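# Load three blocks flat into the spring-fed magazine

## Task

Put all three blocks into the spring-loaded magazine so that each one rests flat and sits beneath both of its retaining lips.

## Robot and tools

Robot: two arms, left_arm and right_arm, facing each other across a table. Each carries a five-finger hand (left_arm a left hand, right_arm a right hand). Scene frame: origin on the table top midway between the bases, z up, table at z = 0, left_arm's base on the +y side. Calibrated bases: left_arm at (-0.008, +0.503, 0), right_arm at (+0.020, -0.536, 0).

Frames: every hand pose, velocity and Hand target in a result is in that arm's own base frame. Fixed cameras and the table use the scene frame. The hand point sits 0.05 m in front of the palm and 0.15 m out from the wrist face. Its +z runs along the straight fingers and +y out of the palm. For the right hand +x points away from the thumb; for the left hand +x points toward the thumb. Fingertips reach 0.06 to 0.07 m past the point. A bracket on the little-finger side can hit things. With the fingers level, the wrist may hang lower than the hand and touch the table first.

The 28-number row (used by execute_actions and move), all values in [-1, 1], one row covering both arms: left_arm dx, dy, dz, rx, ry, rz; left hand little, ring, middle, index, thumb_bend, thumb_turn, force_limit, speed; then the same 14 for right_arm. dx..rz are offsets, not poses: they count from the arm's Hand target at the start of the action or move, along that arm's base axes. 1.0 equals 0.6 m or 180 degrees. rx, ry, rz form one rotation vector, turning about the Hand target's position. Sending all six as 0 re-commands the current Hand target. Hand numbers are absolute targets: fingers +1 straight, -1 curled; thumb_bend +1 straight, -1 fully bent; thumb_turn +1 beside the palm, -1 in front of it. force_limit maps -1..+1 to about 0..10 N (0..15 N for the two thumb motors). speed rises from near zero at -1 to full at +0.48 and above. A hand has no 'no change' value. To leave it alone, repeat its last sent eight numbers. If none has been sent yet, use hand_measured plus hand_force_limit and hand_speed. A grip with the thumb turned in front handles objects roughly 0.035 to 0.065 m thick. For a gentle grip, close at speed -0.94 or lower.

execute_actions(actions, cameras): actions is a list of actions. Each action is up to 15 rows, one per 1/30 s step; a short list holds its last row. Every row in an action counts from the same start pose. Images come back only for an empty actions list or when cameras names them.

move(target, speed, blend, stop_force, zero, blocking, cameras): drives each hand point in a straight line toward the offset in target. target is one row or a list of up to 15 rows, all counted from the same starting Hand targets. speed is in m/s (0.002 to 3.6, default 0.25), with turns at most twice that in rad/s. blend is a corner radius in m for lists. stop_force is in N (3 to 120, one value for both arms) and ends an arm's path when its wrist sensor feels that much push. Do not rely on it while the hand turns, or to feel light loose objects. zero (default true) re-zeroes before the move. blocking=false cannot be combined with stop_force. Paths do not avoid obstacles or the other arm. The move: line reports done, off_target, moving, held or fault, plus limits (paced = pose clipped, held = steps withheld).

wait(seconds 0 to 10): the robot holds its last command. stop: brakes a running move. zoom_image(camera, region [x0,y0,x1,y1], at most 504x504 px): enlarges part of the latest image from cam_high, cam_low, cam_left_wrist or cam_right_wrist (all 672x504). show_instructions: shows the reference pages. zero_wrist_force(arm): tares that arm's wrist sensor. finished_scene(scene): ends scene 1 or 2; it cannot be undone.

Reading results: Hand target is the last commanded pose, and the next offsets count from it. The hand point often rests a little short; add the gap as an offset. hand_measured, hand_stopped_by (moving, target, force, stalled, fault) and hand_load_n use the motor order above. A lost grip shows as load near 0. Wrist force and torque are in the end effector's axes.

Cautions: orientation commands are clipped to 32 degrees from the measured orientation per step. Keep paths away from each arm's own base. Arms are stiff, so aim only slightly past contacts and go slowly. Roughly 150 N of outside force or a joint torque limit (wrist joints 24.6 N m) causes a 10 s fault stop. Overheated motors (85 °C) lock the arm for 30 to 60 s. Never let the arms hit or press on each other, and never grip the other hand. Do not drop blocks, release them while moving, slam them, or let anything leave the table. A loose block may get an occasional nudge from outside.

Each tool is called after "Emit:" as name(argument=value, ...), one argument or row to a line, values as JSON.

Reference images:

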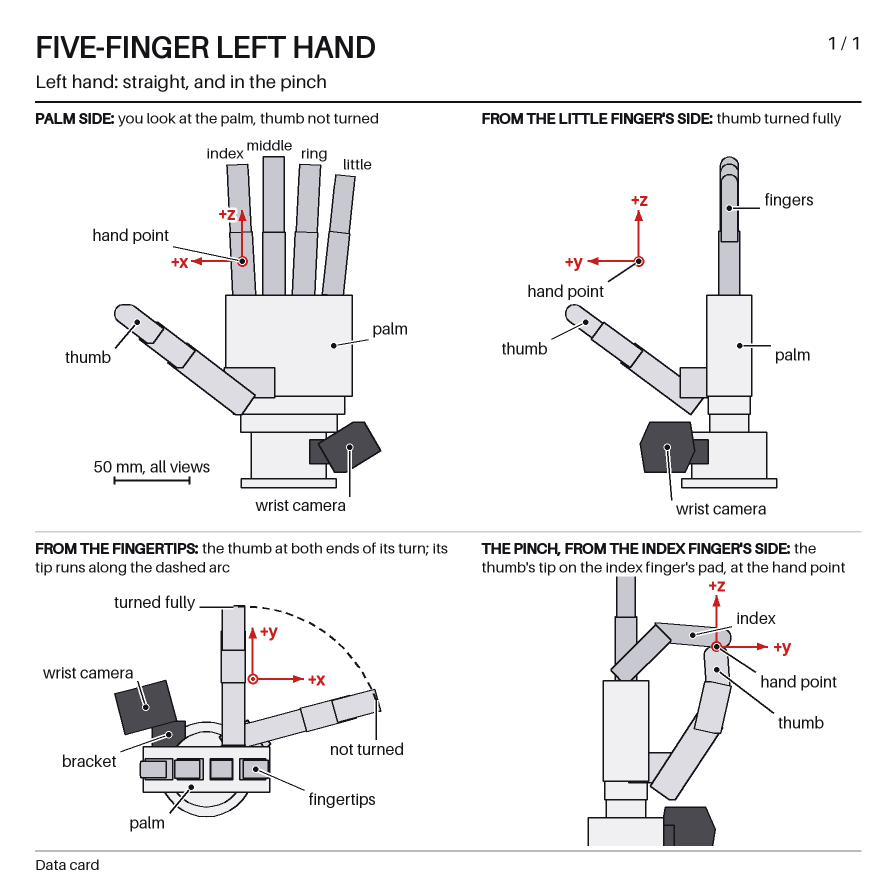

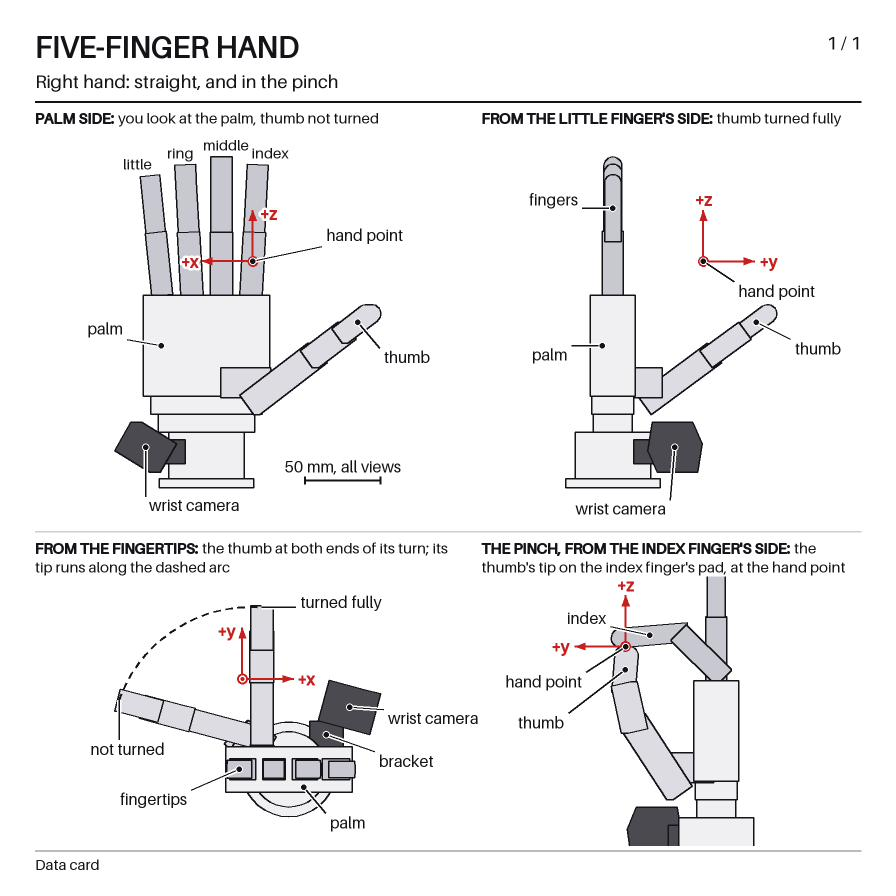

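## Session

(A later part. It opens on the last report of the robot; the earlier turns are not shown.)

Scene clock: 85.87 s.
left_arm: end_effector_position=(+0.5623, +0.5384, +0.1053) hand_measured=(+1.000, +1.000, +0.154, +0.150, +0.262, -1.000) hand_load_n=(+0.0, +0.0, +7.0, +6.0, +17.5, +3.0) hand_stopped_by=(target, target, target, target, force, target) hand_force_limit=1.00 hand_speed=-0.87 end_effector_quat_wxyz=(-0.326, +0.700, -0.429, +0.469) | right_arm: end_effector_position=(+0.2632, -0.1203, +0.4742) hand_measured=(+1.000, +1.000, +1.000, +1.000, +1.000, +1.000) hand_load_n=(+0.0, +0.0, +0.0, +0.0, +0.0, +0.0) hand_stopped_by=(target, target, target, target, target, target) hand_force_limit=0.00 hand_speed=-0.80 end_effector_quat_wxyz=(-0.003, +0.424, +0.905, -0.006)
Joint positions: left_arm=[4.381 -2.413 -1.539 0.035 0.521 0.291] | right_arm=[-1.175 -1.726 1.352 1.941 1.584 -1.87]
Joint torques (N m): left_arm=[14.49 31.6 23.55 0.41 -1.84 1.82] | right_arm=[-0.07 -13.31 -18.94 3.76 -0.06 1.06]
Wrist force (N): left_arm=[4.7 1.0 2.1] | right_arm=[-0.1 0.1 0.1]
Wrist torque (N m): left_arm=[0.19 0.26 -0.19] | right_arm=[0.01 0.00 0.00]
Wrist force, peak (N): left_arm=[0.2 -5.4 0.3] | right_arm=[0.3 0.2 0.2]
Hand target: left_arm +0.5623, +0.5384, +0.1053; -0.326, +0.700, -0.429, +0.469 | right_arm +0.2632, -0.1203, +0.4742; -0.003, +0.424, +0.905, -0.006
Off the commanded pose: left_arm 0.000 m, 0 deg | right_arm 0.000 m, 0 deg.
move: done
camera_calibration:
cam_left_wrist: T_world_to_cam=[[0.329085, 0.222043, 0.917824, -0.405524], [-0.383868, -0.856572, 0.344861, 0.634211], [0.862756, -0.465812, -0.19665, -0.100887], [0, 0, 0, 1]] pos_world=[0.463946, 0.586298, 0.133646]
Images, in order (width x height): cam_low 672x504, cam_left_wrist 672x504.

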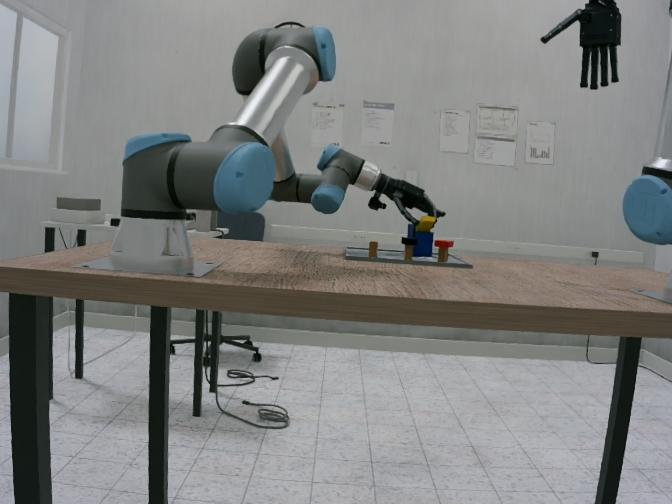

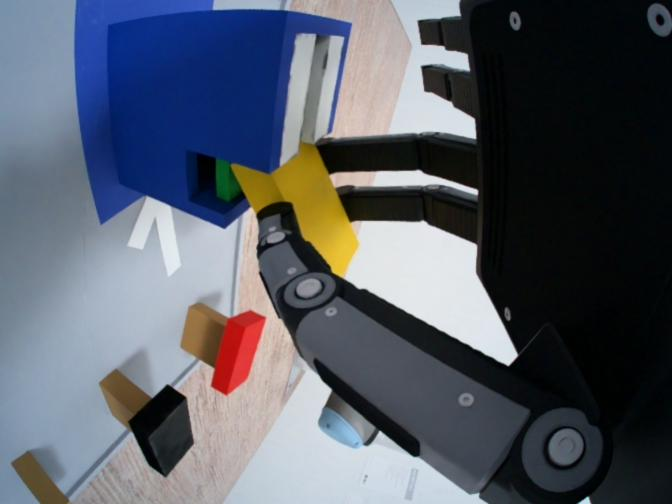

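Emit:
execute_actions(
  actions=[],
)

Scene clock: 88.70 s.
left_arm: end_effector_position=(+0.5623, +0.5384, +0.1053) hand_measured=(+1.000, +1.000, +0.154, +0.150, +0.262, -1.000) hand_load_n=(+0.0, +0.0, +7.0, +6.0, +17.5, +2.5) hand_stopped_by=(target, target, target, target, force, target) hand_force_limit=1.00 hand_speed=-0.87 end_effector_quat_wxyz=(-0.326, +0.700, -0.429, +0.469) | right_arm: end_effector_position=(+0.2632, -0.1203, +0.4742) hand_measured=(+1.000, +1.000, +1.000, +1.000, +1.000, +1.000) hand_load_n=(+0.0, +0.0, +0.0, +0.0, +0.0, +0.0) hand_stopped_by=(target, target, target, target, target, target) hand_force_limit=0.00 hand_speed=-0.80 end_effector_quat_wxyz=(-0.003, +0.424, +0.905, -0.006)
Joint positions: left_arm=[4.381 -2.413 -1.539 0.035 0.521 0.291] | right_arm=[-1.175 -1.726 1.352 1.941 1.584 -1.87]
Joint velocities: within noise
Joint torques (N m): left_arm=[13.92 32.85 23.22 0.45 -1.68 1.66] | right_arm=[-0.21 -13.33 -18.79 3.85 -0.01 1.15]
Wrist force (N): left_arm=[4.7 1.4 1.8] | right_arm=[0.2 -0.1 0.0]
Wrist torque (N m): left_arm=[0.28 0.27 -0.20] | right_arm=[-0.01 -0.03 0.01]
Wrist force, peak (N): left_arm=[5.0 1.1 1.8] | right_arm=[0.1 0.2 0.1]
Hand target: left_arm +0.5623, +0.5384, +0.1053; -0.326, +0.700, -0.429, +0.469 | right_arm +0.2632, -0.1203, +0.4742; -0.003, +0.424, +0.905, -0.006
Off the commanded pose: left_arm 0.000 m, 0 deg | right_arm 0.000 m, 0 deg.
camera_calibration:
cam_left_wrist: T_world_to_cam=[[0.329085, 0.222043, 0.917824, -0.405524], [-0.383868, -0.856572, 0.344861, 0.634211], [0.862756, -0.465812, -0.19665, -0.100887], [0, 0, 0, 1]] pos_world=[0.463946, 0.586298, 0.133646]
cam_right_wrist: T_world_to_cam=[[0.58168, 0.812053, -0.0470989, -0.0302169], [0.701769, -0.47172, 0.533855, -0.49814], [0.411301, -0.343585, -0.844263, 0.363513], [0, 0, 0, 1]] pos_world=[0.217643, -0.0855471, 0.571412]

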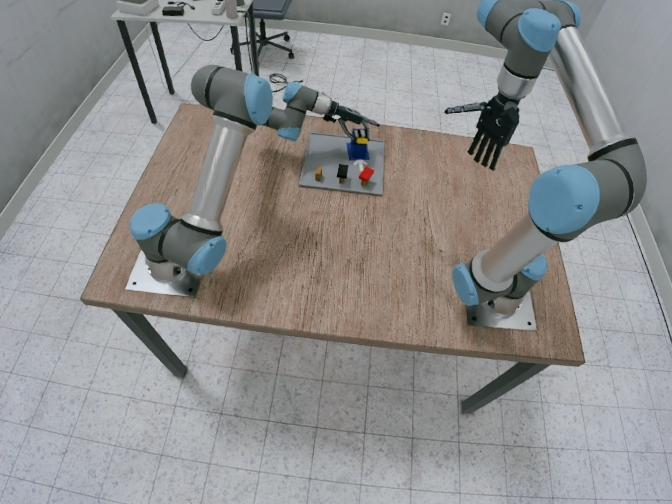

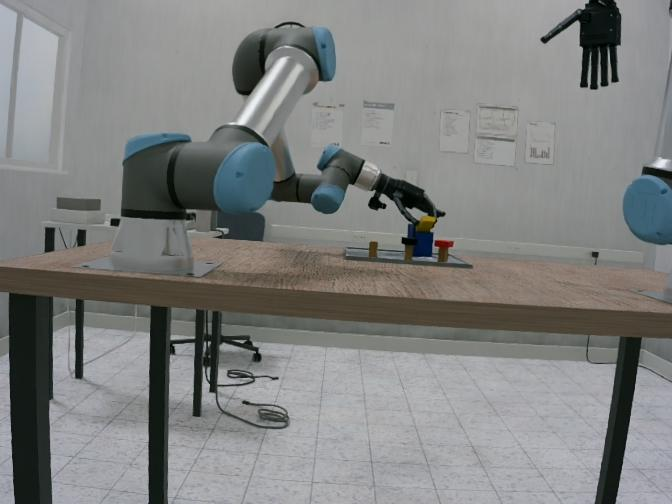

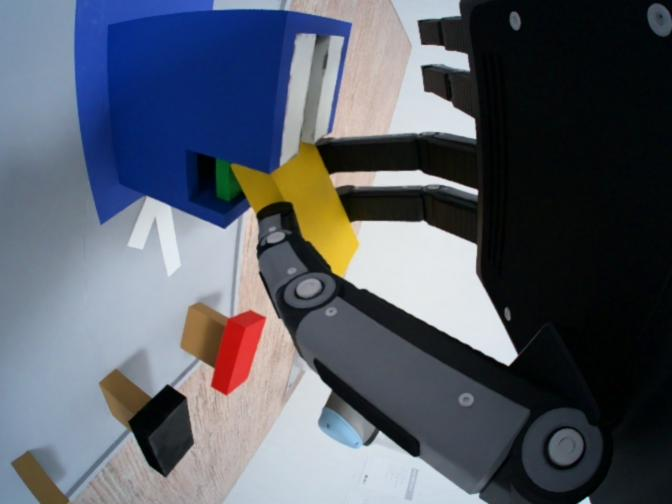

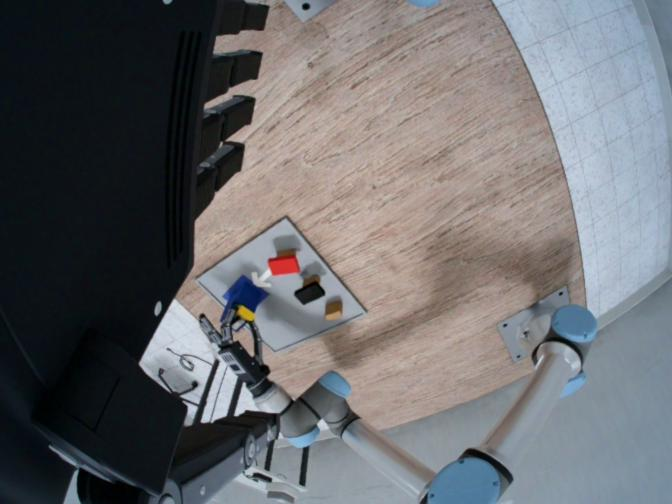

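Emit:
zoom_image(
  camera="cam_left_wrist",
  region=[190, 50, 350, 210],
)

Emit:
zoom_image(
  camera="cam_low",
  region=[405, 205, 440, 240],
)

Scaled by 3.150 from the camera's 672x504 image, which has a finer 960x720 frame.

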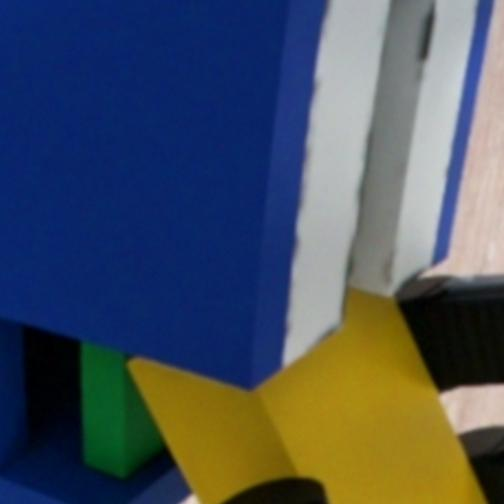

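Scaled by 14.400 from the camera's 672x504 image, which has a finer 960x720 frame.

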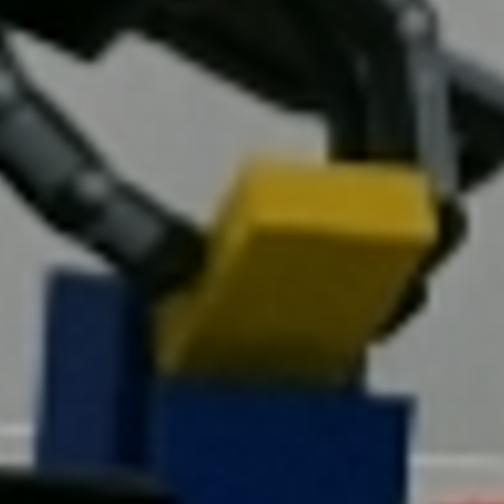

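Emit:
move(
  target=[0.00283,-0.00661,-0.00933,0.0602,0.0104,0,1,1,0.152,0.15,-0.12,-1,1,-0.87,0,0,0,0,0,0,1,1,1,1,1,1,0,-0.8],
  speed=0.06,
  cameras=["cam_left_wrist","cam_low"],
)

Emit:
zoom_image(
  camera="cam_left_wrist",
  region=[190, 50, 350, 210],
)

Emit:
zoom_image(
  camera="cam_low",
  region=[405, 205, 440, 240],
)

Scene clock: 94.47 s.
left_arm: end_effector_position=(+0.5640, +0.5344, +0.0997) hand_measured=(+1.000, +1.000, +0.154, +0.150, +0.262, -1.000) hand_load_n=(+0.0, +0.0, +7.0, +5.5, +17.5, +2.0) hand_stopped_by=(target, target, target, target, force, target) hand_force_limit=1.00 hand_speed=-0.87 end_effector_quat_wxyz=(-0.383, +0.674, -0.476, +0.415) | right_arm: end_effector_position=(+0.2632, -0.1203, +0.4742) hand_measured=(+1.000, +1.000, +1.000, +1.000, +1.000, +1.000) hand_load_n=(+0.0, +0.5, +0.0, +0.0, +0.0, +0.0) hand_stopped_by=(target, target, target, target, target, target) hand_force_limit=0.00 hand_speed=-0.80 end_effector_quat_wxyz=(-0.003, +0.424, +0.905, -0.006)
Joint positions: left_arm=[4.357 -2.385 -1.595 0.144 0.602 0.392] | right_arm=[-1.175 -1.726 1.352 1.941 1.584 -1.87]
Joint torques (N m): left_arm=[-10.72 53.62 8.04 4.11 1.7 1.45] | right_arm=[-0.16 -13.69 -19 3.83 0 1.16]
Wrist force (N): left_arm=[1.9 -0.2 0.9] | right_arm=[0.2 0.1 0.2]
Wrist torque (N m): left_arm=[0.11 0.14 -0.13] | right_arm=[0.00 -0.03 0.01]
Wrist force, peak (N): left_arm=[4.9 0.8 2.0] | right_arm=[0.0 -0.1 0.4]
Hand target: left_arm +0.5640, +0.5344, +0.0997; -0.383, +0.674, -0.477, +0.415 | right_arm +0.2632, -0.1203, +0.4742; -0.003, +0.424, +0.905, -0.006
Off the commanded pose: left_arm 0.000 m, 0 deg | right_arm 0.000 m, 0 deg.
move: done
camera_calibration:
cam_left_wrist: T_world_to_cam=[[0.359337, 0.0471902, 0.932014, -0.325161], [-0.375164, -0.907156, 0.190576, 0.670925], [0.854476, -0.418139, -0.30827, -0.114941], [0, 0, 0, 1]] pos_world=[0.466764, 0.575916, 0.13976]
Images, in order (width x height): cam_low 672x504, cam_left_wrist 672x504.

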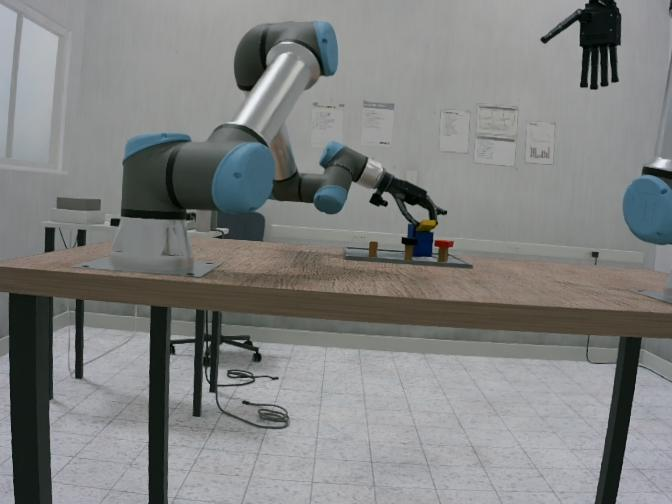

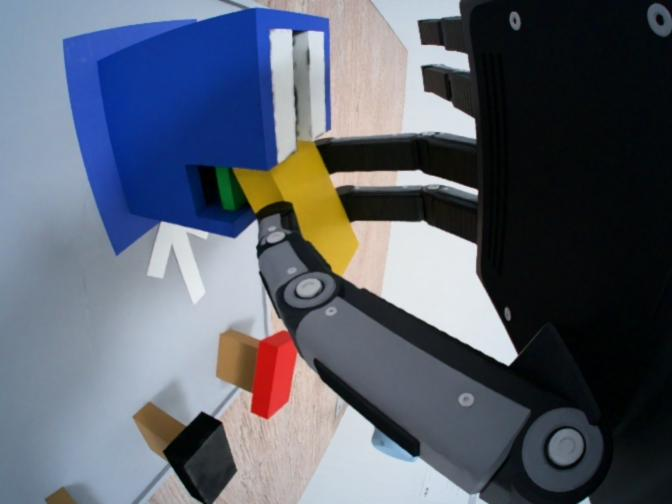

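Scaled by 3.150 from the camera's 672x504 image, which has a finer 960x720 frame.

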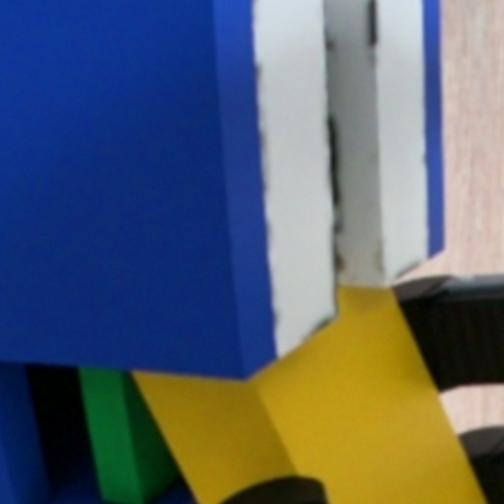

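Scaled by 14.400 from the camera's 672x504 image, which has a finer 960x720 frame.

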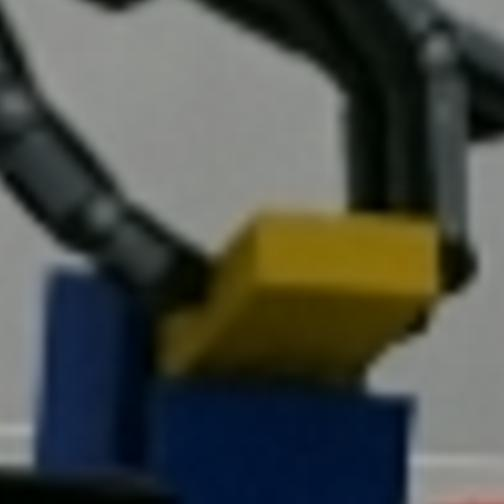

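Emit:
move(
  target=[0.00224,-0.0042,-0.0087,0.0493,0.0085,0,1,1,0.152,0.15,-0.12,-1,1,-0.87,0,0,0,0,0,0,1,1,1,1,1,1,0,-0.8],
  speed=0.06,
  cameras=["cam_left_wrist","cam_low"],
)

Emit:
zoom_image(
  camera="cam_left_wrist",
  region=[190, 50, 350, 210],
)

Emit:
zoom_image(
  camera="cam_low",
  region=[405, 205, 440, 240],
)

Scene clock: 97.73 s.
left_arm: end_effector_position=(+0.5653, +0.5319, +0.0945) hand_measured=(+1.000, +1.000, +0.154, +0.150, +0.262, -1.000) hand_load_n=(+0.0, +0.0, +5.5, +5.5, +17.0, +3.0) hand_stopped_by=(target, target, target, target, force, target) hand_force_limit=1.00 hand_speed=-0.87 end_effector_quat_wxyz=(-0.428, +0.648, -0.512, +0.368) | right_arm: end_effector_position=(+0.2632, -0.1203, +0.4742) hand_measured=(+1.000, +1.000, +1.000, +1.000, +1.000, +1.000) hand_load_n=(+0.0, +0.0, +0.0, +0.0, +0.0, +0.0) hand_stopped_by=(target, target, target, target, target, target) hand_force_limit=0.00 hand_speed=-0.80 end_effector_quat_wxyz=(-0.003, +0.424, +0.905, -0.006)
Joint positions: left_arm=[4.335 -2.37 -1.639 0.24 0.668 0.476] | right_arm=[-1.175 -1.726 1.352 1.941 1.584 -1.87]
Joint torques (N m): left_arm=[-10.7 52.35 6.36 4.26 1.27 1.61] | right_arm=[-0.04 -13.38 -18.72 3.91 -0.05 1.13]
Wrist force (N): left_arm=[0.2 -0.7 -3.3] | right_arm=[-0.1 0.1 0.1]
Wrist torque (N m): left_arm=[0.05 -0.08 -0.09] | right_arm=[0.00 0.01 0.00]
Wrist force, peak (N): left_arm=[0.2 -0.7 -3.3] | right_arm=[0.3 0.1 0.2]
Hand target: left_arm +0.5653, +0.5319, +0.0944; -0.428, +0.648, -0.512, +0.368 | right_arm +0.2632, -0.1203, +0.4742; -0.003, +0.424, +0.905, -0.006
Off the commanded pose: left_arm 0.000 m, 0 deg | right_arm 0.000 m, 0 deg.
move: done
camera_calibration:
cam_left_wrist: T_world_to_cam=[[0.384062, -0.096373, 0.918264, -0.256975], [-0.371753, -0.926503, 0.0582471, 0.690962], [0.845161, -0.363737, -0.391662, -0.134503], [0, 0, 0, 1]] pos_world=[0.469238, 0.566489, 0.143045]
Images, in order (width x height): cam_low 672x504, cam_left_wrist 672x504.

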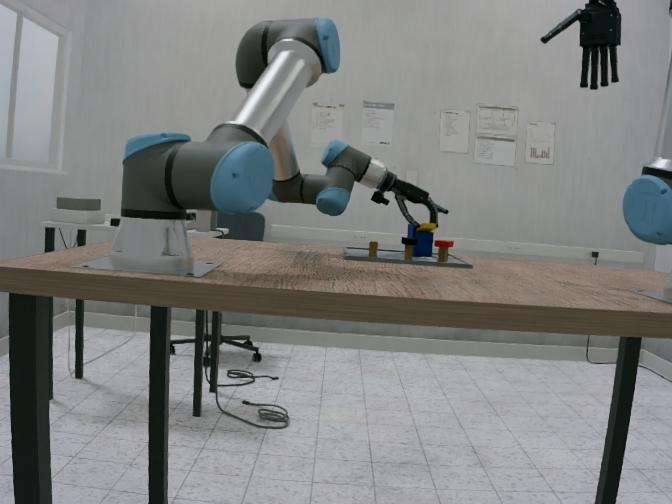

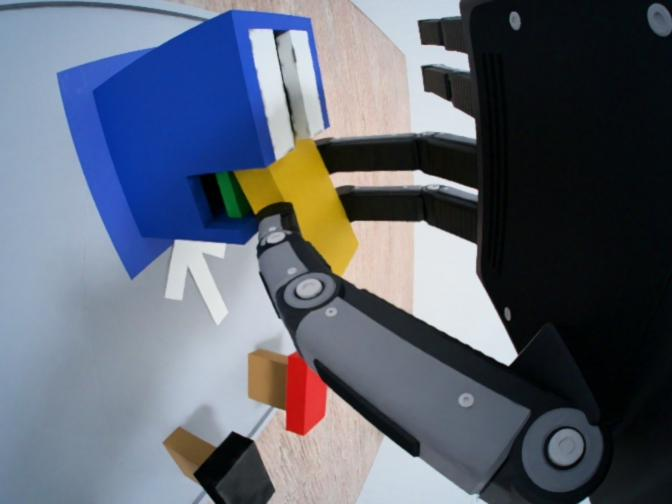

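Scaled by 3.150 from the camera's 672x504 image, which has a finer 960x720 frame.

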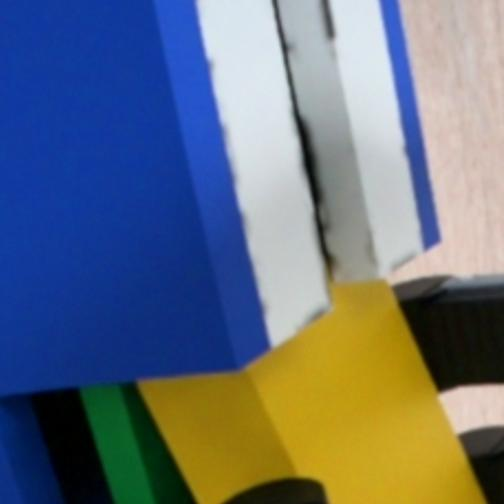

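Scaled by 14.400 from the camera's 672x504 image, which has a finer 960x720 frame.

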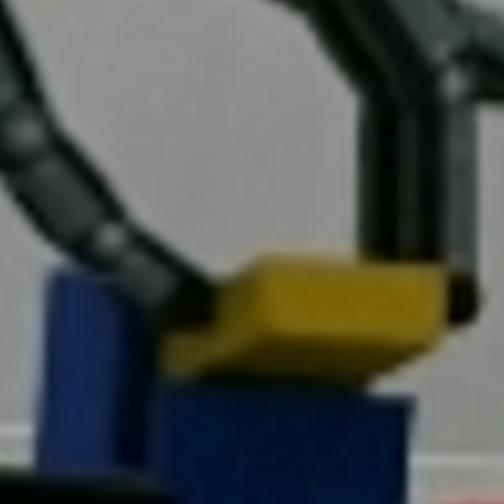

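Emit:
move(
  target=[0.00144,-0.00247,-0.00667,0.0328,0.0057,0,1,1,0.152,0.15,-0.12,-1,1,-0.87,0,0,0,0,0,0,1,1,1,1,1,1,0,-0.8],
  speed=0.06,
  cameras=["cam_left_wrist","cam_low"],
)

Emit:
zoom_image(
  camera="cam_left_wrist",
  region=[190, 50, 350, 210],
)

Emit:
zoom_image(
  camera="cam_low",
  region=[405, 205, 440, 240],
)

Scene clock: 100.50 s.
left_arm: end_effector_position=(+0.5662, +0.5304, +0.0905) hand_measured=(+1.000, +1.000, +0.152, +0.150, +0.262, -1.000) hand_load_n=(-0.5, -0.5, +3.5, +6.5, +17.0, +4.0) hand_stopped_by=(target, target, target, target, force, target) hand_force_limit=1.00 hand_speed=-0.87 end_effector_quat_wxyz=(-0.456, +0.628, -0.534, +0.335) | right_arm: end_effector_position=(+0.2632, -0.1203, +0.4742) hand_measured=(+1.000, +1.000, +1.000, +1.000, +1.000, +1.000) hand_load_n=(+0.0, +0.0, +0.0, +0.0, +0.0, +0.0) hand_stopped_by=(target, target, target, target, target, target) hand_force_limit=0.00 hand_speed=-0.80 end_effector_quat_wxyz=(-0.003, +0.424, +0.905, -0.006)
Joint positions: left_arm=[4.319 -2.365 -1.667 0.308 0.713 0.534] | right_arm=[-1.175 -1.726 1.352 1.941 1.584 -1.87]
Joint torques (N m): left_arm=[-16.91 47.23 3.98 3.25 1.78 1.87] | right_arm=[-0.64 -13.63 -18.9 3.96 -0.03 1.2]
Wrist force (N): left_arm=[0.9 -6.0 -16.3] | right_arm=[0.2 0.1 0.1]
Wrist torque (N m): left_arm=[-0.24 -0.28 -0.13] | right_arm=[0.01 -0.02 0.01]
Wrist force, peak (N): left_arm=[0.9 -6.0 -16.3] | right_arm=[0.3 -0.1 0.2]
Hand target: left_arm +0.5662, +0.5304, +0.0904; -0.456, +0.628, -0.534, +0.335 | right_arm +0.2632, -0.1203, +0.4742; -0.003, +0.424, +0.905, -0.006
Off the commanded pose: left_arm 0.000 m, 0 deg | right_arm 0.000 m, 0 deg.
move: done
camera_calibration:
cam_left_wrist: T_world_to_cam=[[0.400349, -0.190149, 0.896417, -0.211297], [-0.371549, -0.927899, -0.0308898, 0.698894], [0.837659, -0.320696, -0.442133, -0.151385], [0, 0, 0, 1]] pos_world=[0.471075, 0.559777, 0.144067]
Images, in order (width x height): cam_low 672x504, cam_left_wrist 672x504.

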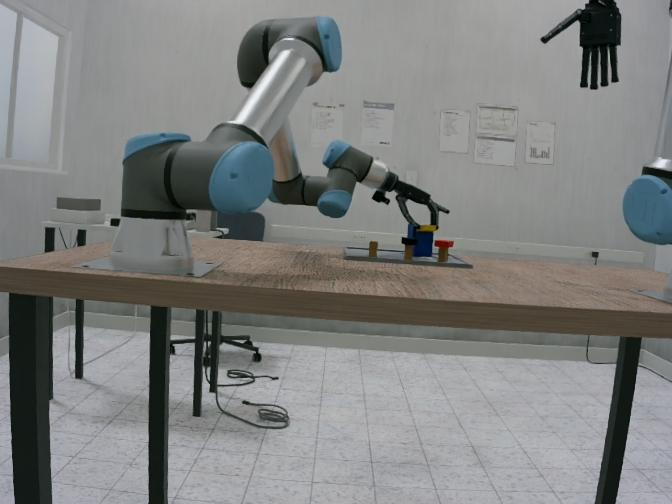

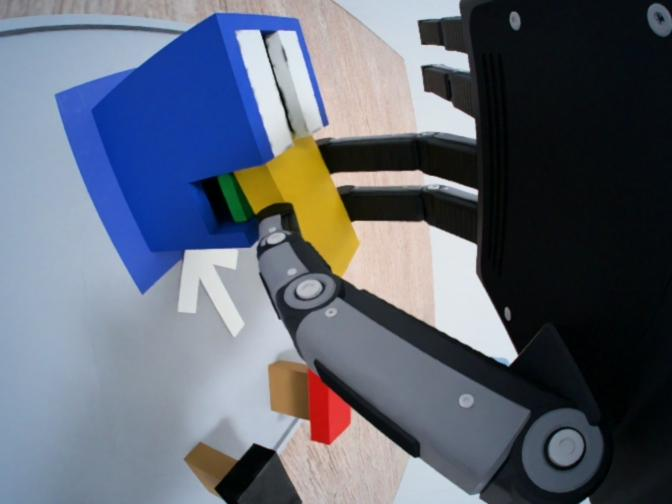

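Scaled by 3.150 from the camera's 672x504 image, which has a finer 960x720 frame.

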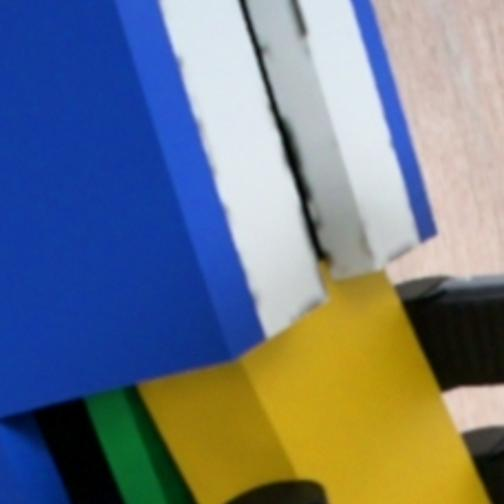

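Scaled by 14.400 from the camera's 672x504 image, which has a finer 960x720 frame.

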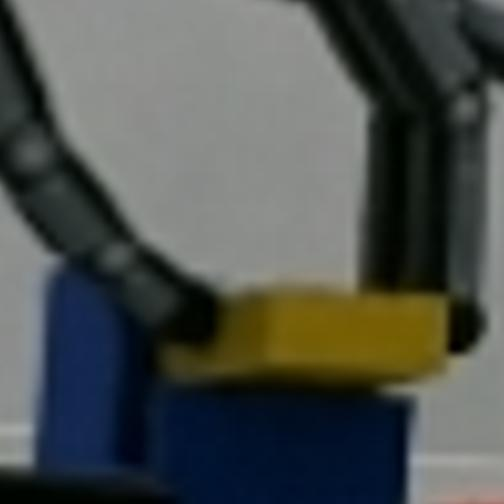

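Emit:
move(
  target=[-0.00197,-0.00034,0.0008,0,0,0,1,1,0.152,0.15,-0.12,-1,1,-0.87,0,0,0,0,0,0,1,1,1,1,1,1,0,-0.8],
  speed=0.02,
)

Scene clock: 102.57 s.
left_arm: end_effector_position=(+0.5651, +0.5301, +0.0908) hand_measured=(+1.000, +1.000, +0.152, +0.150, +0.262, -1.000) hand_load_n=(+0.0, +0.0, +8.0, +7.0, +15.5, +0.5) hand_stopped_by=(target, target, target, target, force, target) hand_force_limit=1.00 hand_speed=-0.87 end_effector_quat_wxyz=(-0.456, +0.628, -0.534, +0.335) | right_arm: end_effector_position=(+0.2632, -0.1203, +0.4742) hand_measured=(+1.000, +1.000, +1.000, +1.000, +1.000, +1.000) hand_load_n=(+0.0, +0.0, +0.0, +0.0, +0.0, +0.0) hand_stopped_by=(target, target, target, target, target, target) hand_force_limit=0.00 hand_speed=-0.80 end_effector_quat_wxyz=(-0.003, +0.424, +0.905, -0.006)
Joint positions: left_arm=[4.321 -2.363 -1.67 0.308 0.712 0.535] | right_arm=[-1.175 -1.726 1.352 1.941 1.584 -1.87]
Joint torques (N m): left_arm=[13.86 56.33 7.56 0.85 -2.04 1.78] | right_arm=[-0.32 -13.8 -19.61 3.99 -0.09 1.09]
Wrist force (N): left_arm=[1.5 0.8 5.3] | right_arm=[-0.2 0.0 0.1]
Wrist torque (N m): left_arm=[0.11 0.25 -0.20] | right_arm=[0.00 0.02 -0.01]
Wrist force, peak (N): left_arm=[0.7 -6.7 -16.8] | right_arm=[0.3 0.1 0.1]
Hand target: left_arm +0.5650, +0.5302, +0.0909; -0.456, +0.628, -0.534, +0.335 | right_arm +0.2632, -0.1203, +0.4742; -0.003, +0.424, +0.905, -0.006
Off the commanded pose: left_arm 0.000 m, 0 deg | right_arm 0.000 m, 0 deg.
move: done

Emit:
move(
  target=[-0.00035,0.005,0,0,0,0,1,1,0.152,0.15,-0.12,-1,1,-0.87,0,0,0,0,0,0,1,1,1,1,1,1,0,-0.8],
  speed=0.007,
  stop_force=9,
  cameras=["cam_left_wrist","cam_low"],
)

Emit:
zoom_image(
  camera="cam_left_wrist",
  region=[190, 50, 350, 210],
)

Emit:
zoom_image(
  camera="cam_low",
  region=[405, 205, 440, 240],
)

Scene clock: 104.77 s.
left_arm: end_effector_position=(+0.5648, +0.5332, +0.0909) hand_measured=(+1.000, +1.000, +0.152, +0.150, +0.262, -1.000) hand_load_n=(+0.0, +0.0, +6.5, +6.5, +17.0, +2.0) hand_stopped_by=(target, target, target, target, force, target) hand_force_limit=1.00 hand_speed=-0.87 end_effector_quat_wxyz=(-0.456, +0.628, -0.534, +0.335) | right_arm: end_effector_position=(+0.2632, -0.1203, +0.4742) hand_measured=(+1.000, +1.000, +1.000, +1.000, +1.000, +1.000) hand_load_n=(+0.0, +0.0, +0.0, +0.0, +0.0, +0.0) hand_stopped_by=(target, target, target, target, target, target) hand_force_limit=0.00 hand_speed=-0.80 end_effector_quat_wxyz=(-0.003, +0.424, +0.905, -0.006)
Joint positions: left_arm=[4.323 -2.366 -1.663 0.302 0.71 0.537] | right_arm=[-1.175 -1.726 1.352 1.941 1.584 -1.87]
Joint torques (N m): left_arm=[13.98 34.5 24.86 1.04 -1.89 1.95] | right_arm=[-0.38 -13.61 -19.26 4.03 -0.13 1.19]
Wrist force (N): left_arm=[4.1 3.6 2.9] | right_arm=[0.1 -0.2 0.2]
Wrist torque (N m): left_arm=[0.15 0.21 -0.28] | right_arm=[-0.04 -0.03 0.00]
Wrist force, peak (N): left_arm=[2.3 2.4 5.9] | right_arm=[0.0 0.1 0.4]
Hand target: left_arm +0.5648, +0.5332, +0.0909; -0.456, +0.628, -0.534, +0.335 | right_arm +0.2632, -0.1203, +0.4742; -0.003, +0.424, +0.905, -0.006
Off the commanded pose: left_arm 0.000 m, 0 deg | right_arm 0.000 m, 0 deg.
move: done
camera_calibration:
cam_left_wrist: T_world_to_cam=[[0.400393, -0.190553, 0.896312, -0.210359], [-0.371541, -0.927889, -0.031294, 0.70094], [0.837641, -0.320487, -0.442319, -0.149253], [0, 0, 0, 1]] pos_world=[0.469675, 0.562476, 0.144465]
Images, in order (width x height): cam_low 672x504, cam_left_wrist 672x504.

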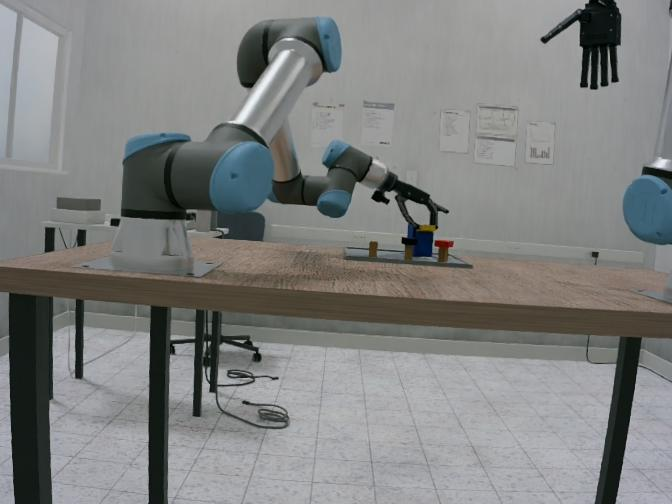

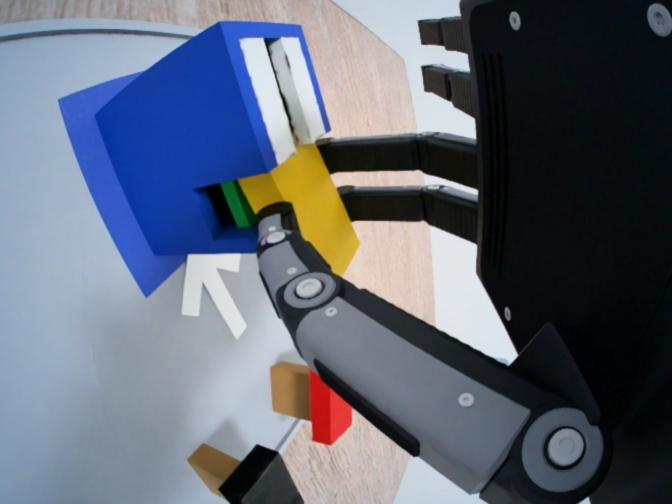

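Scaled by 3.150 from the camera's 672x504 image, which has a finer 960x720 frame.

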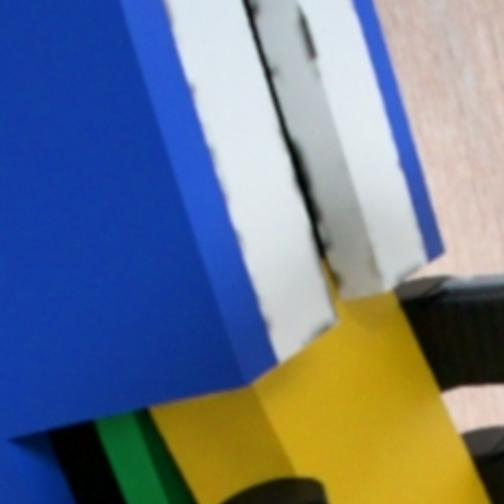

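Scaled by 14.400 from the camera's 672x504 image, which has a finer 960x720 frame.

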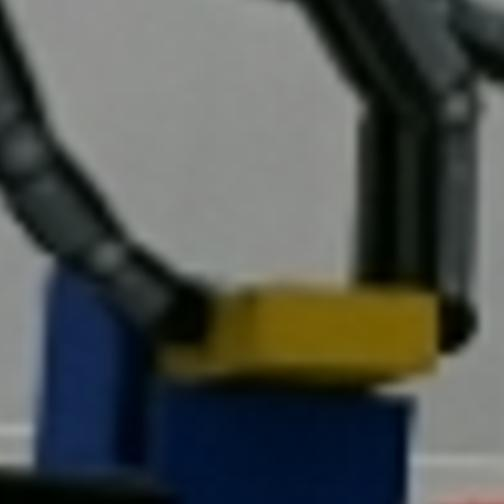

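Emit:
move(
  target=[-0.00057,0.00328,0,0,0,0,1,1,0.152,0.15,-0.12,-1,1,-0.87,0,0,0,0,0,0,1,1,1,1,1,1,0,-0.8],
  speed=0.007,
  stop_force=7,
  cameras=["cam_left_wrist"],
)

Emit:
zoom_image(
  camera="cam_left_wrist",
  region=[190, 50, 350, 210],
)

Scene clock: 106.80 s.
left_arm: end_effector_position=(+0.5645, +0.5351, +0.0909) hand_measured=(+1.000, +1.000, +0.152, +0.150, +0.262, -1.000) hand_load_n=(+0.0, +0.0, +6.5, +6.5, +17.5, +2.5) hand_stopped_by=(target, target, target, target, force, target) hand_force_limit=1.00 hand_speed=-0.87 end_effector_quat_wxyz=(-0.456, +0.628, -0.534, +0.335) | right_arm: end_effector_position=(+0.2632, -0.1203, +0.4742) hand_measured=(+1.000, +1.000, +1.000, +1.000, +1.000, +1.000) hand_load_n=(+0.0, +0.0, +0.0, +0.0, +0.0, +0.0) hand_stopped_by=(target, target, target, target, target, target) hand_force_limit=0.00 hand_speed=-0.80 end_effector_quat_wxyz=(-0.003, +0.424, +0.905, -0.006)
Joint positions: left_arm=[4.325 -2.368 -1.658 0.299 0.708 0.539] | right_arm=[-1.175 -1.726 1.352 1.941 1.584 -1.87]
Joint torques (N m): left_arm=[13.76 33.91 26.3 1.41 -1.76 1.67] | right_arm=[-0.4 -14.05 -18.89 4.1 0.01 1.21]
Wrist force (N): left_arm=[4.5 4.6 3.3] | right_arm=[0.0 0.0 0.0]
Wrist torque (N m): left_arm=[0.20 0.23 -0.31] | right_arm=[0.00 0.00 0.00]
Wrist force, peak (N): left_arm=[4.8 4.9 3.3] | right_arm=[0.3 0.2 0.2]
Hand target: left_arm +0.5645, +0.5351, +0.0909; -0.456, +0.628, -0.534, +0.335 | right_arm +0.2632, -0.1203, +0.4742; -0.003, +0.424, +0.905, -0.006
Off the commanded pose: left_arm 0.000 m, 0 deg | right_arm 0.000 m, 0 deg.
move: done
camera_calibration:
cam_left_wrist: T_world_to_cam=[[0.400393, -0.190553, 0.896312, -0.209947], [-0.371541, -0.927889, -0.031294, 0.702687], [0.837641, -0.320487, -0.442319, -0.148317], [0, 0, 0, 1]] pos_world=[0.469375, 0.564476, 0.144565]
Images, in order (width x height): cam_left_wrist 672x504.

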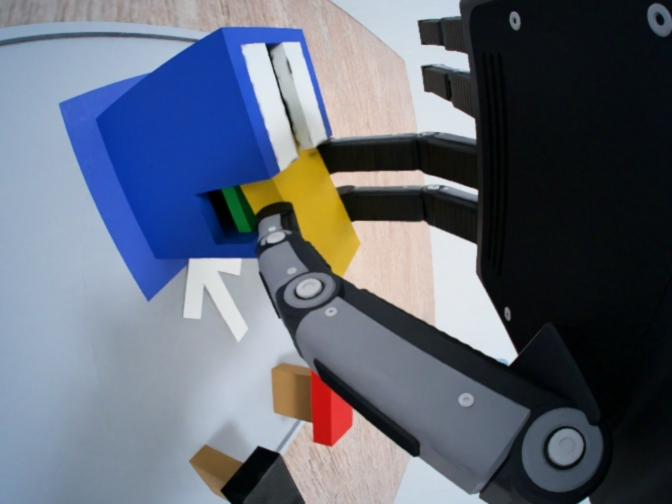

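Scaled by 3.150 from the camera's 672x504 image, which has a finer 960x720 frame.

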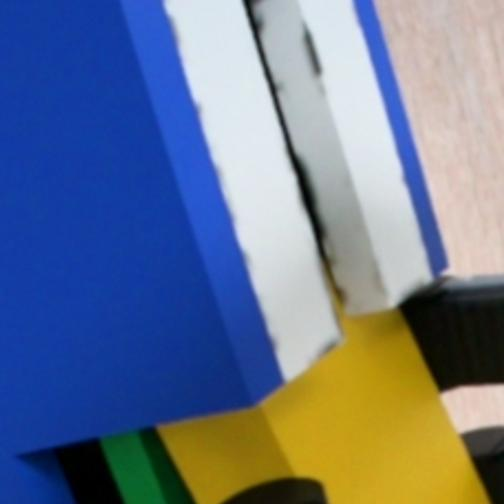

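Emit:
move(
  target=[0,0,0,0,0,0,1,1,0.152,0.15,0.36,-1,0.85,-0.9,0,0,0,0,0,0,1,1,1,1,1,1,0,-0.8],
  speed=0.05,
  cameras=["cam_left_wrist","cam_low"],
)

Emit:
zoom_image(
  camera="cam_left_wrist",
  region=[190, 50, 350, 210],
)

Emit:
zoom_image(
  camera="cam_low",
  region=[405, 205, 440, 240],
)

Scene clock: 109.03 s.
left_arm: end_effector_position=(+0.5645, +0.5352, +0.0909) hand_measured=(+1.000, +1.000, +0.152, +0.150, +0.360, -1.000) hand_load_n=(+0.0, +0.0, +2.0, +0.5, +0.0, +0.0) hand_stopped_by=(target, target, target, target, target, target) hand_force_limit=0.85 hand_speed=-0.90 end_effector_quat_wxyz=(-0.456, +0.628, -0.534, +0.335) | right_arm: end_effector_position=(+0.2632, -0.1203, +0.4742) hand_measured=(+1.000, +1.000, +1.000, +1.000, +1.000, +1.000) hand_load_n=(+0.0, +0.0, +0.0, +0.0, +0.0, +0.0) hand_stopped_by=(target, target, target, target, target, target) hand_force_limit=0.00 hand_speed=-0.80 end_effector_quat_wxyz=(-0.003, +0.424, +0.905, -0.006)
Joint positions: left_arm=[4.325 -2.368 -1.658 0.299 0.708 0.539] | right_arm=[-1.175 -1.726 1.352 1.941 1.584 -1.87]
Joint torques (N m): left_arm=[8.94 34.82 16.25 1.58 -1.66 1.04] | right_arm=[0.2 -13.88 -18.59 4.14 -0.06 1.15]
Wrist force (N): left_arm=[0.4 -1.7 4.0] | right_arm=[0.1 -0.1 0.3]
Wrist torque (N m): left_arm=[0.04 0.20 -0.09] | right_arm=[-0.03 -0.04 0.01]
Wrist force, peak (N): left_arm=[4.7 4.4 3.6] | right_arm=[0.4 -0.1 0.2]
Hand target: left_arm +0.5645, +0.5351, +0.0909; -0.456, +0.628, -0.534, +0.335 | right_arm +0.2632, -0.1203, +0.4742; -0.003, +0.424, +0.905, -0.006
Off the commanded pose: left_arm 0.000 m, 0 deg | right_arm 0.000 m, 0 deg.
move: done
camera_calibration:
cam_left_wrist: T_world_to_cam=[[0.400393, -0.190553, 0.896312, -0.209947], [-0.371541, -0.927889, -0.031294, 0.702687], [0.837641, -0.320487, -0.442319, -0.148317], [0, 0, 0, 1]] pos_world=[0.469375, 0.564476, 0.144565]
Images, in order (width x height): cam_low 672x504, cam_left_wrist 672x504.

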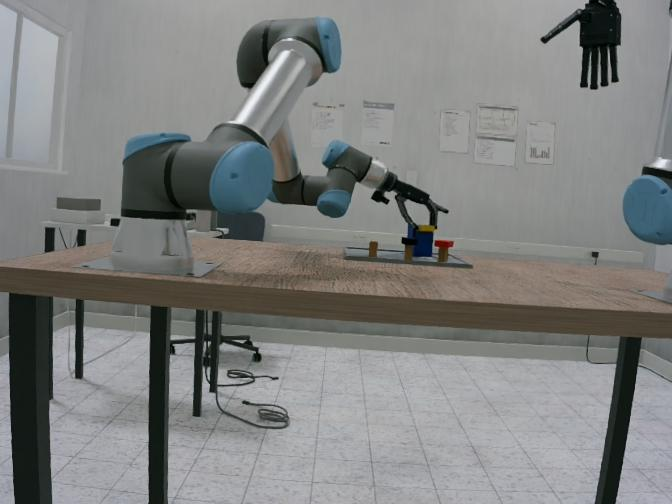

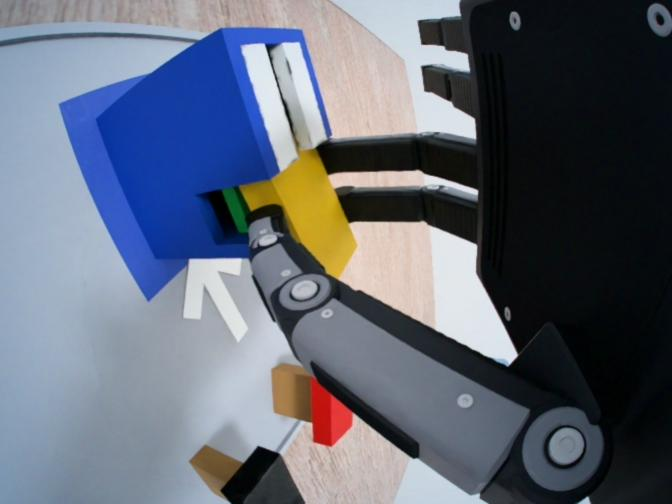

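Scaled by 3.150 from the camera's 672x504 image, which has a finer 960x720 frame.

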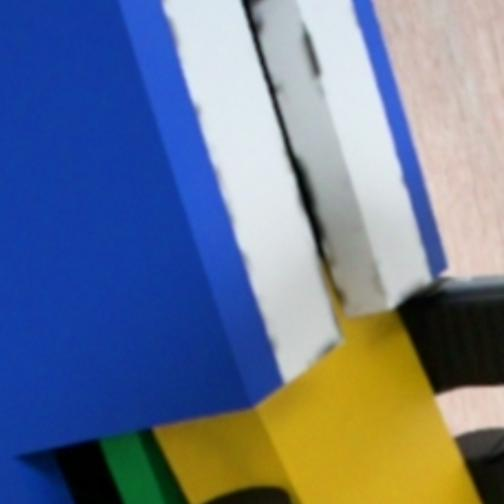

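Scaled by 14.400 from the camera's 672x504 image, which has a finer 960x720 frame.

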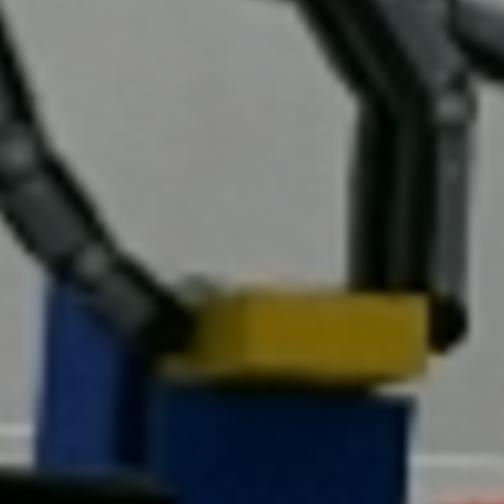

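Emit:
move(
  target=[
    [0.00028,-0.00164,0,0,0,0,1,1,0.3,0.3,0.45,-1,0.85,-0.8,0,0,0,0,0,0,1,1,1,1,1,1,0,-0.8],
    [0.00028,-0.00164,0.0833,0,0,0,1,1,0.3,0.3,0.45,-1,0.85,-0.8,0,0,0,0,0,0,1,1,1,1,1,1,0,-0.8],
    [-0.01112,-0.05805,0.0833,-0.0219,-0.0038,0,1,1,1,0,1,1,0.85,0,0,0,0,0,0,0,1,1,1,1,1,1,0,-0.8],
  ],
  speed=[0.02,0.08,0.15],
  cameras=["cam_left_wrist","cam_low"],
)

Emit:
zoom_image(
  camera="cam_low",
  region=[405, 205, 440, 240],
)

Scene clock: 114.60 s.
left_arm: end_effector_position=(+0.5578, +0.5003, +0.1409) hand_measured=(+1.000, +1.000, +1.000, +0.000, +1.000, +1.000) hand_load_n=(+0.0, +0.0, +0.0, +0.0, +0.0, +0.0) hand_stopped_by=(target, target, target, target, target, target) hand_force_limit=0.85 hand_speed=0.00 end_effector_quat_wxyz=(-0.437, +0.641, -0.520, +0.357) | right_arm: end_effector_position=(+0.2632, -0.1203, +0.4742) hand_measured=(+1.000, +1.000, +1.000, +1.000, +1.000, +1.000) hand_load_n=(+0.0, +0.0, +0.0, +0.0, +0.0, +0.0) hand_stopped_by=(target, target, target, target, target, target) hand_force_limit=0.00 hand_speed=-0.80 end_effector_quat_wxyz=(-0.003, +0.424, +0.905, -0.006)
Joint positions: left_arm=[4.322 -2.236 -1.742 0.229 0.689 0.489] | right_arm=[-1.175 -1.726 1.352 1.941 1.584 -1.87]
Joint torques (N m): left_arm=[10.35 48.74 6.05 4.19 -1.79 -1.31] | right_arm=[-0.14 -14.7 -18.83 4.22 -0.13 1.12]
Wrist force (N): left_arm=[-0.2 -1.4 1.7] | right_arm=[0.1 0.0 -0.1]
Wrist torque (N m): left_arm=[0.01 0.11 0.08] | right_arm=[0.01 -0.01 0.01]
Wrist force, peak (N): left_arm=[0.6 -1.9 4.5] | right_arm=[0.1 0.0 0.3]
Hand target: left_arm +0.5578, +0.5003, +0.1409; -0.437, +0.641, -0.520, +0.357 | right_arm +0.2632, -0.1203, +0.4742; -0.003, +0.424, +0.905, -0.006
Off the commanded pose: left_arm 0.000 m, 0 deg | right_arm 0.000 m, 0 deg.
move: done
camera_calibration:
cam_left_wrist: T_world_to_cam=[[0.389626, -0.128322, 0.911989, -0.286024], [-0.371529, -0.927994, 0.0281531, 0.661098], [0.842708, -0.3498, -0.409247, -0.124588], [0, 0, 0, 1]] pos_world=[0.462051, 0.533211, 0.191252]
Images, in order (width x height): cam_low 672x504, cam_left_wrist 672x504.

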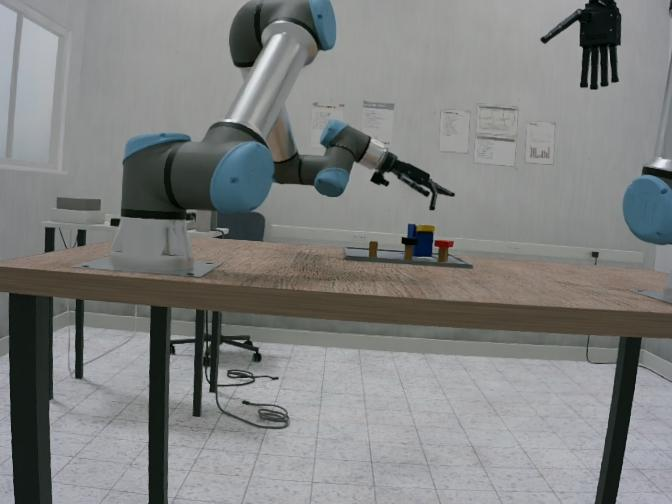

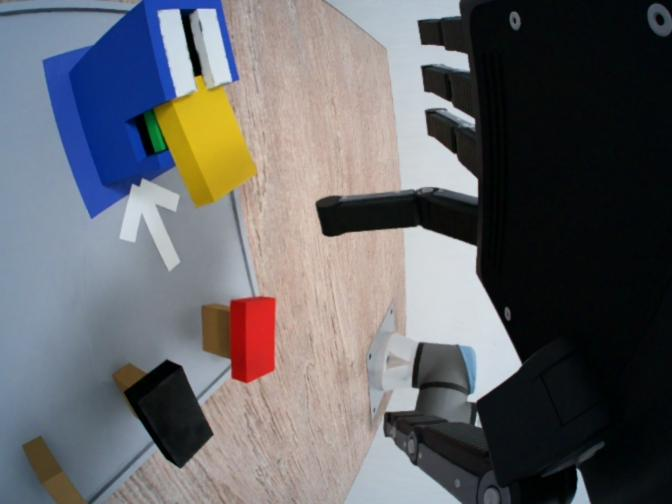

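Scaled by 14.400 from the camera's 672x504 image, which has a finer 960x720 frame.

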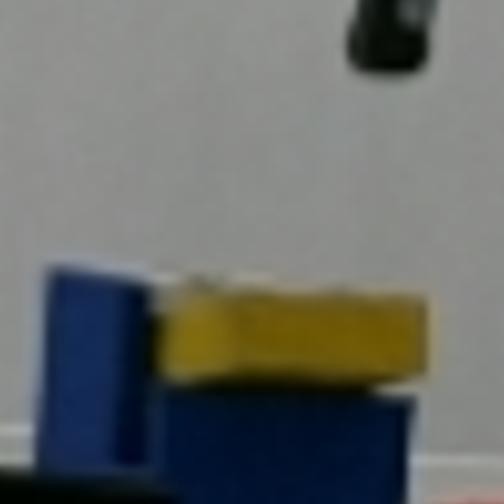

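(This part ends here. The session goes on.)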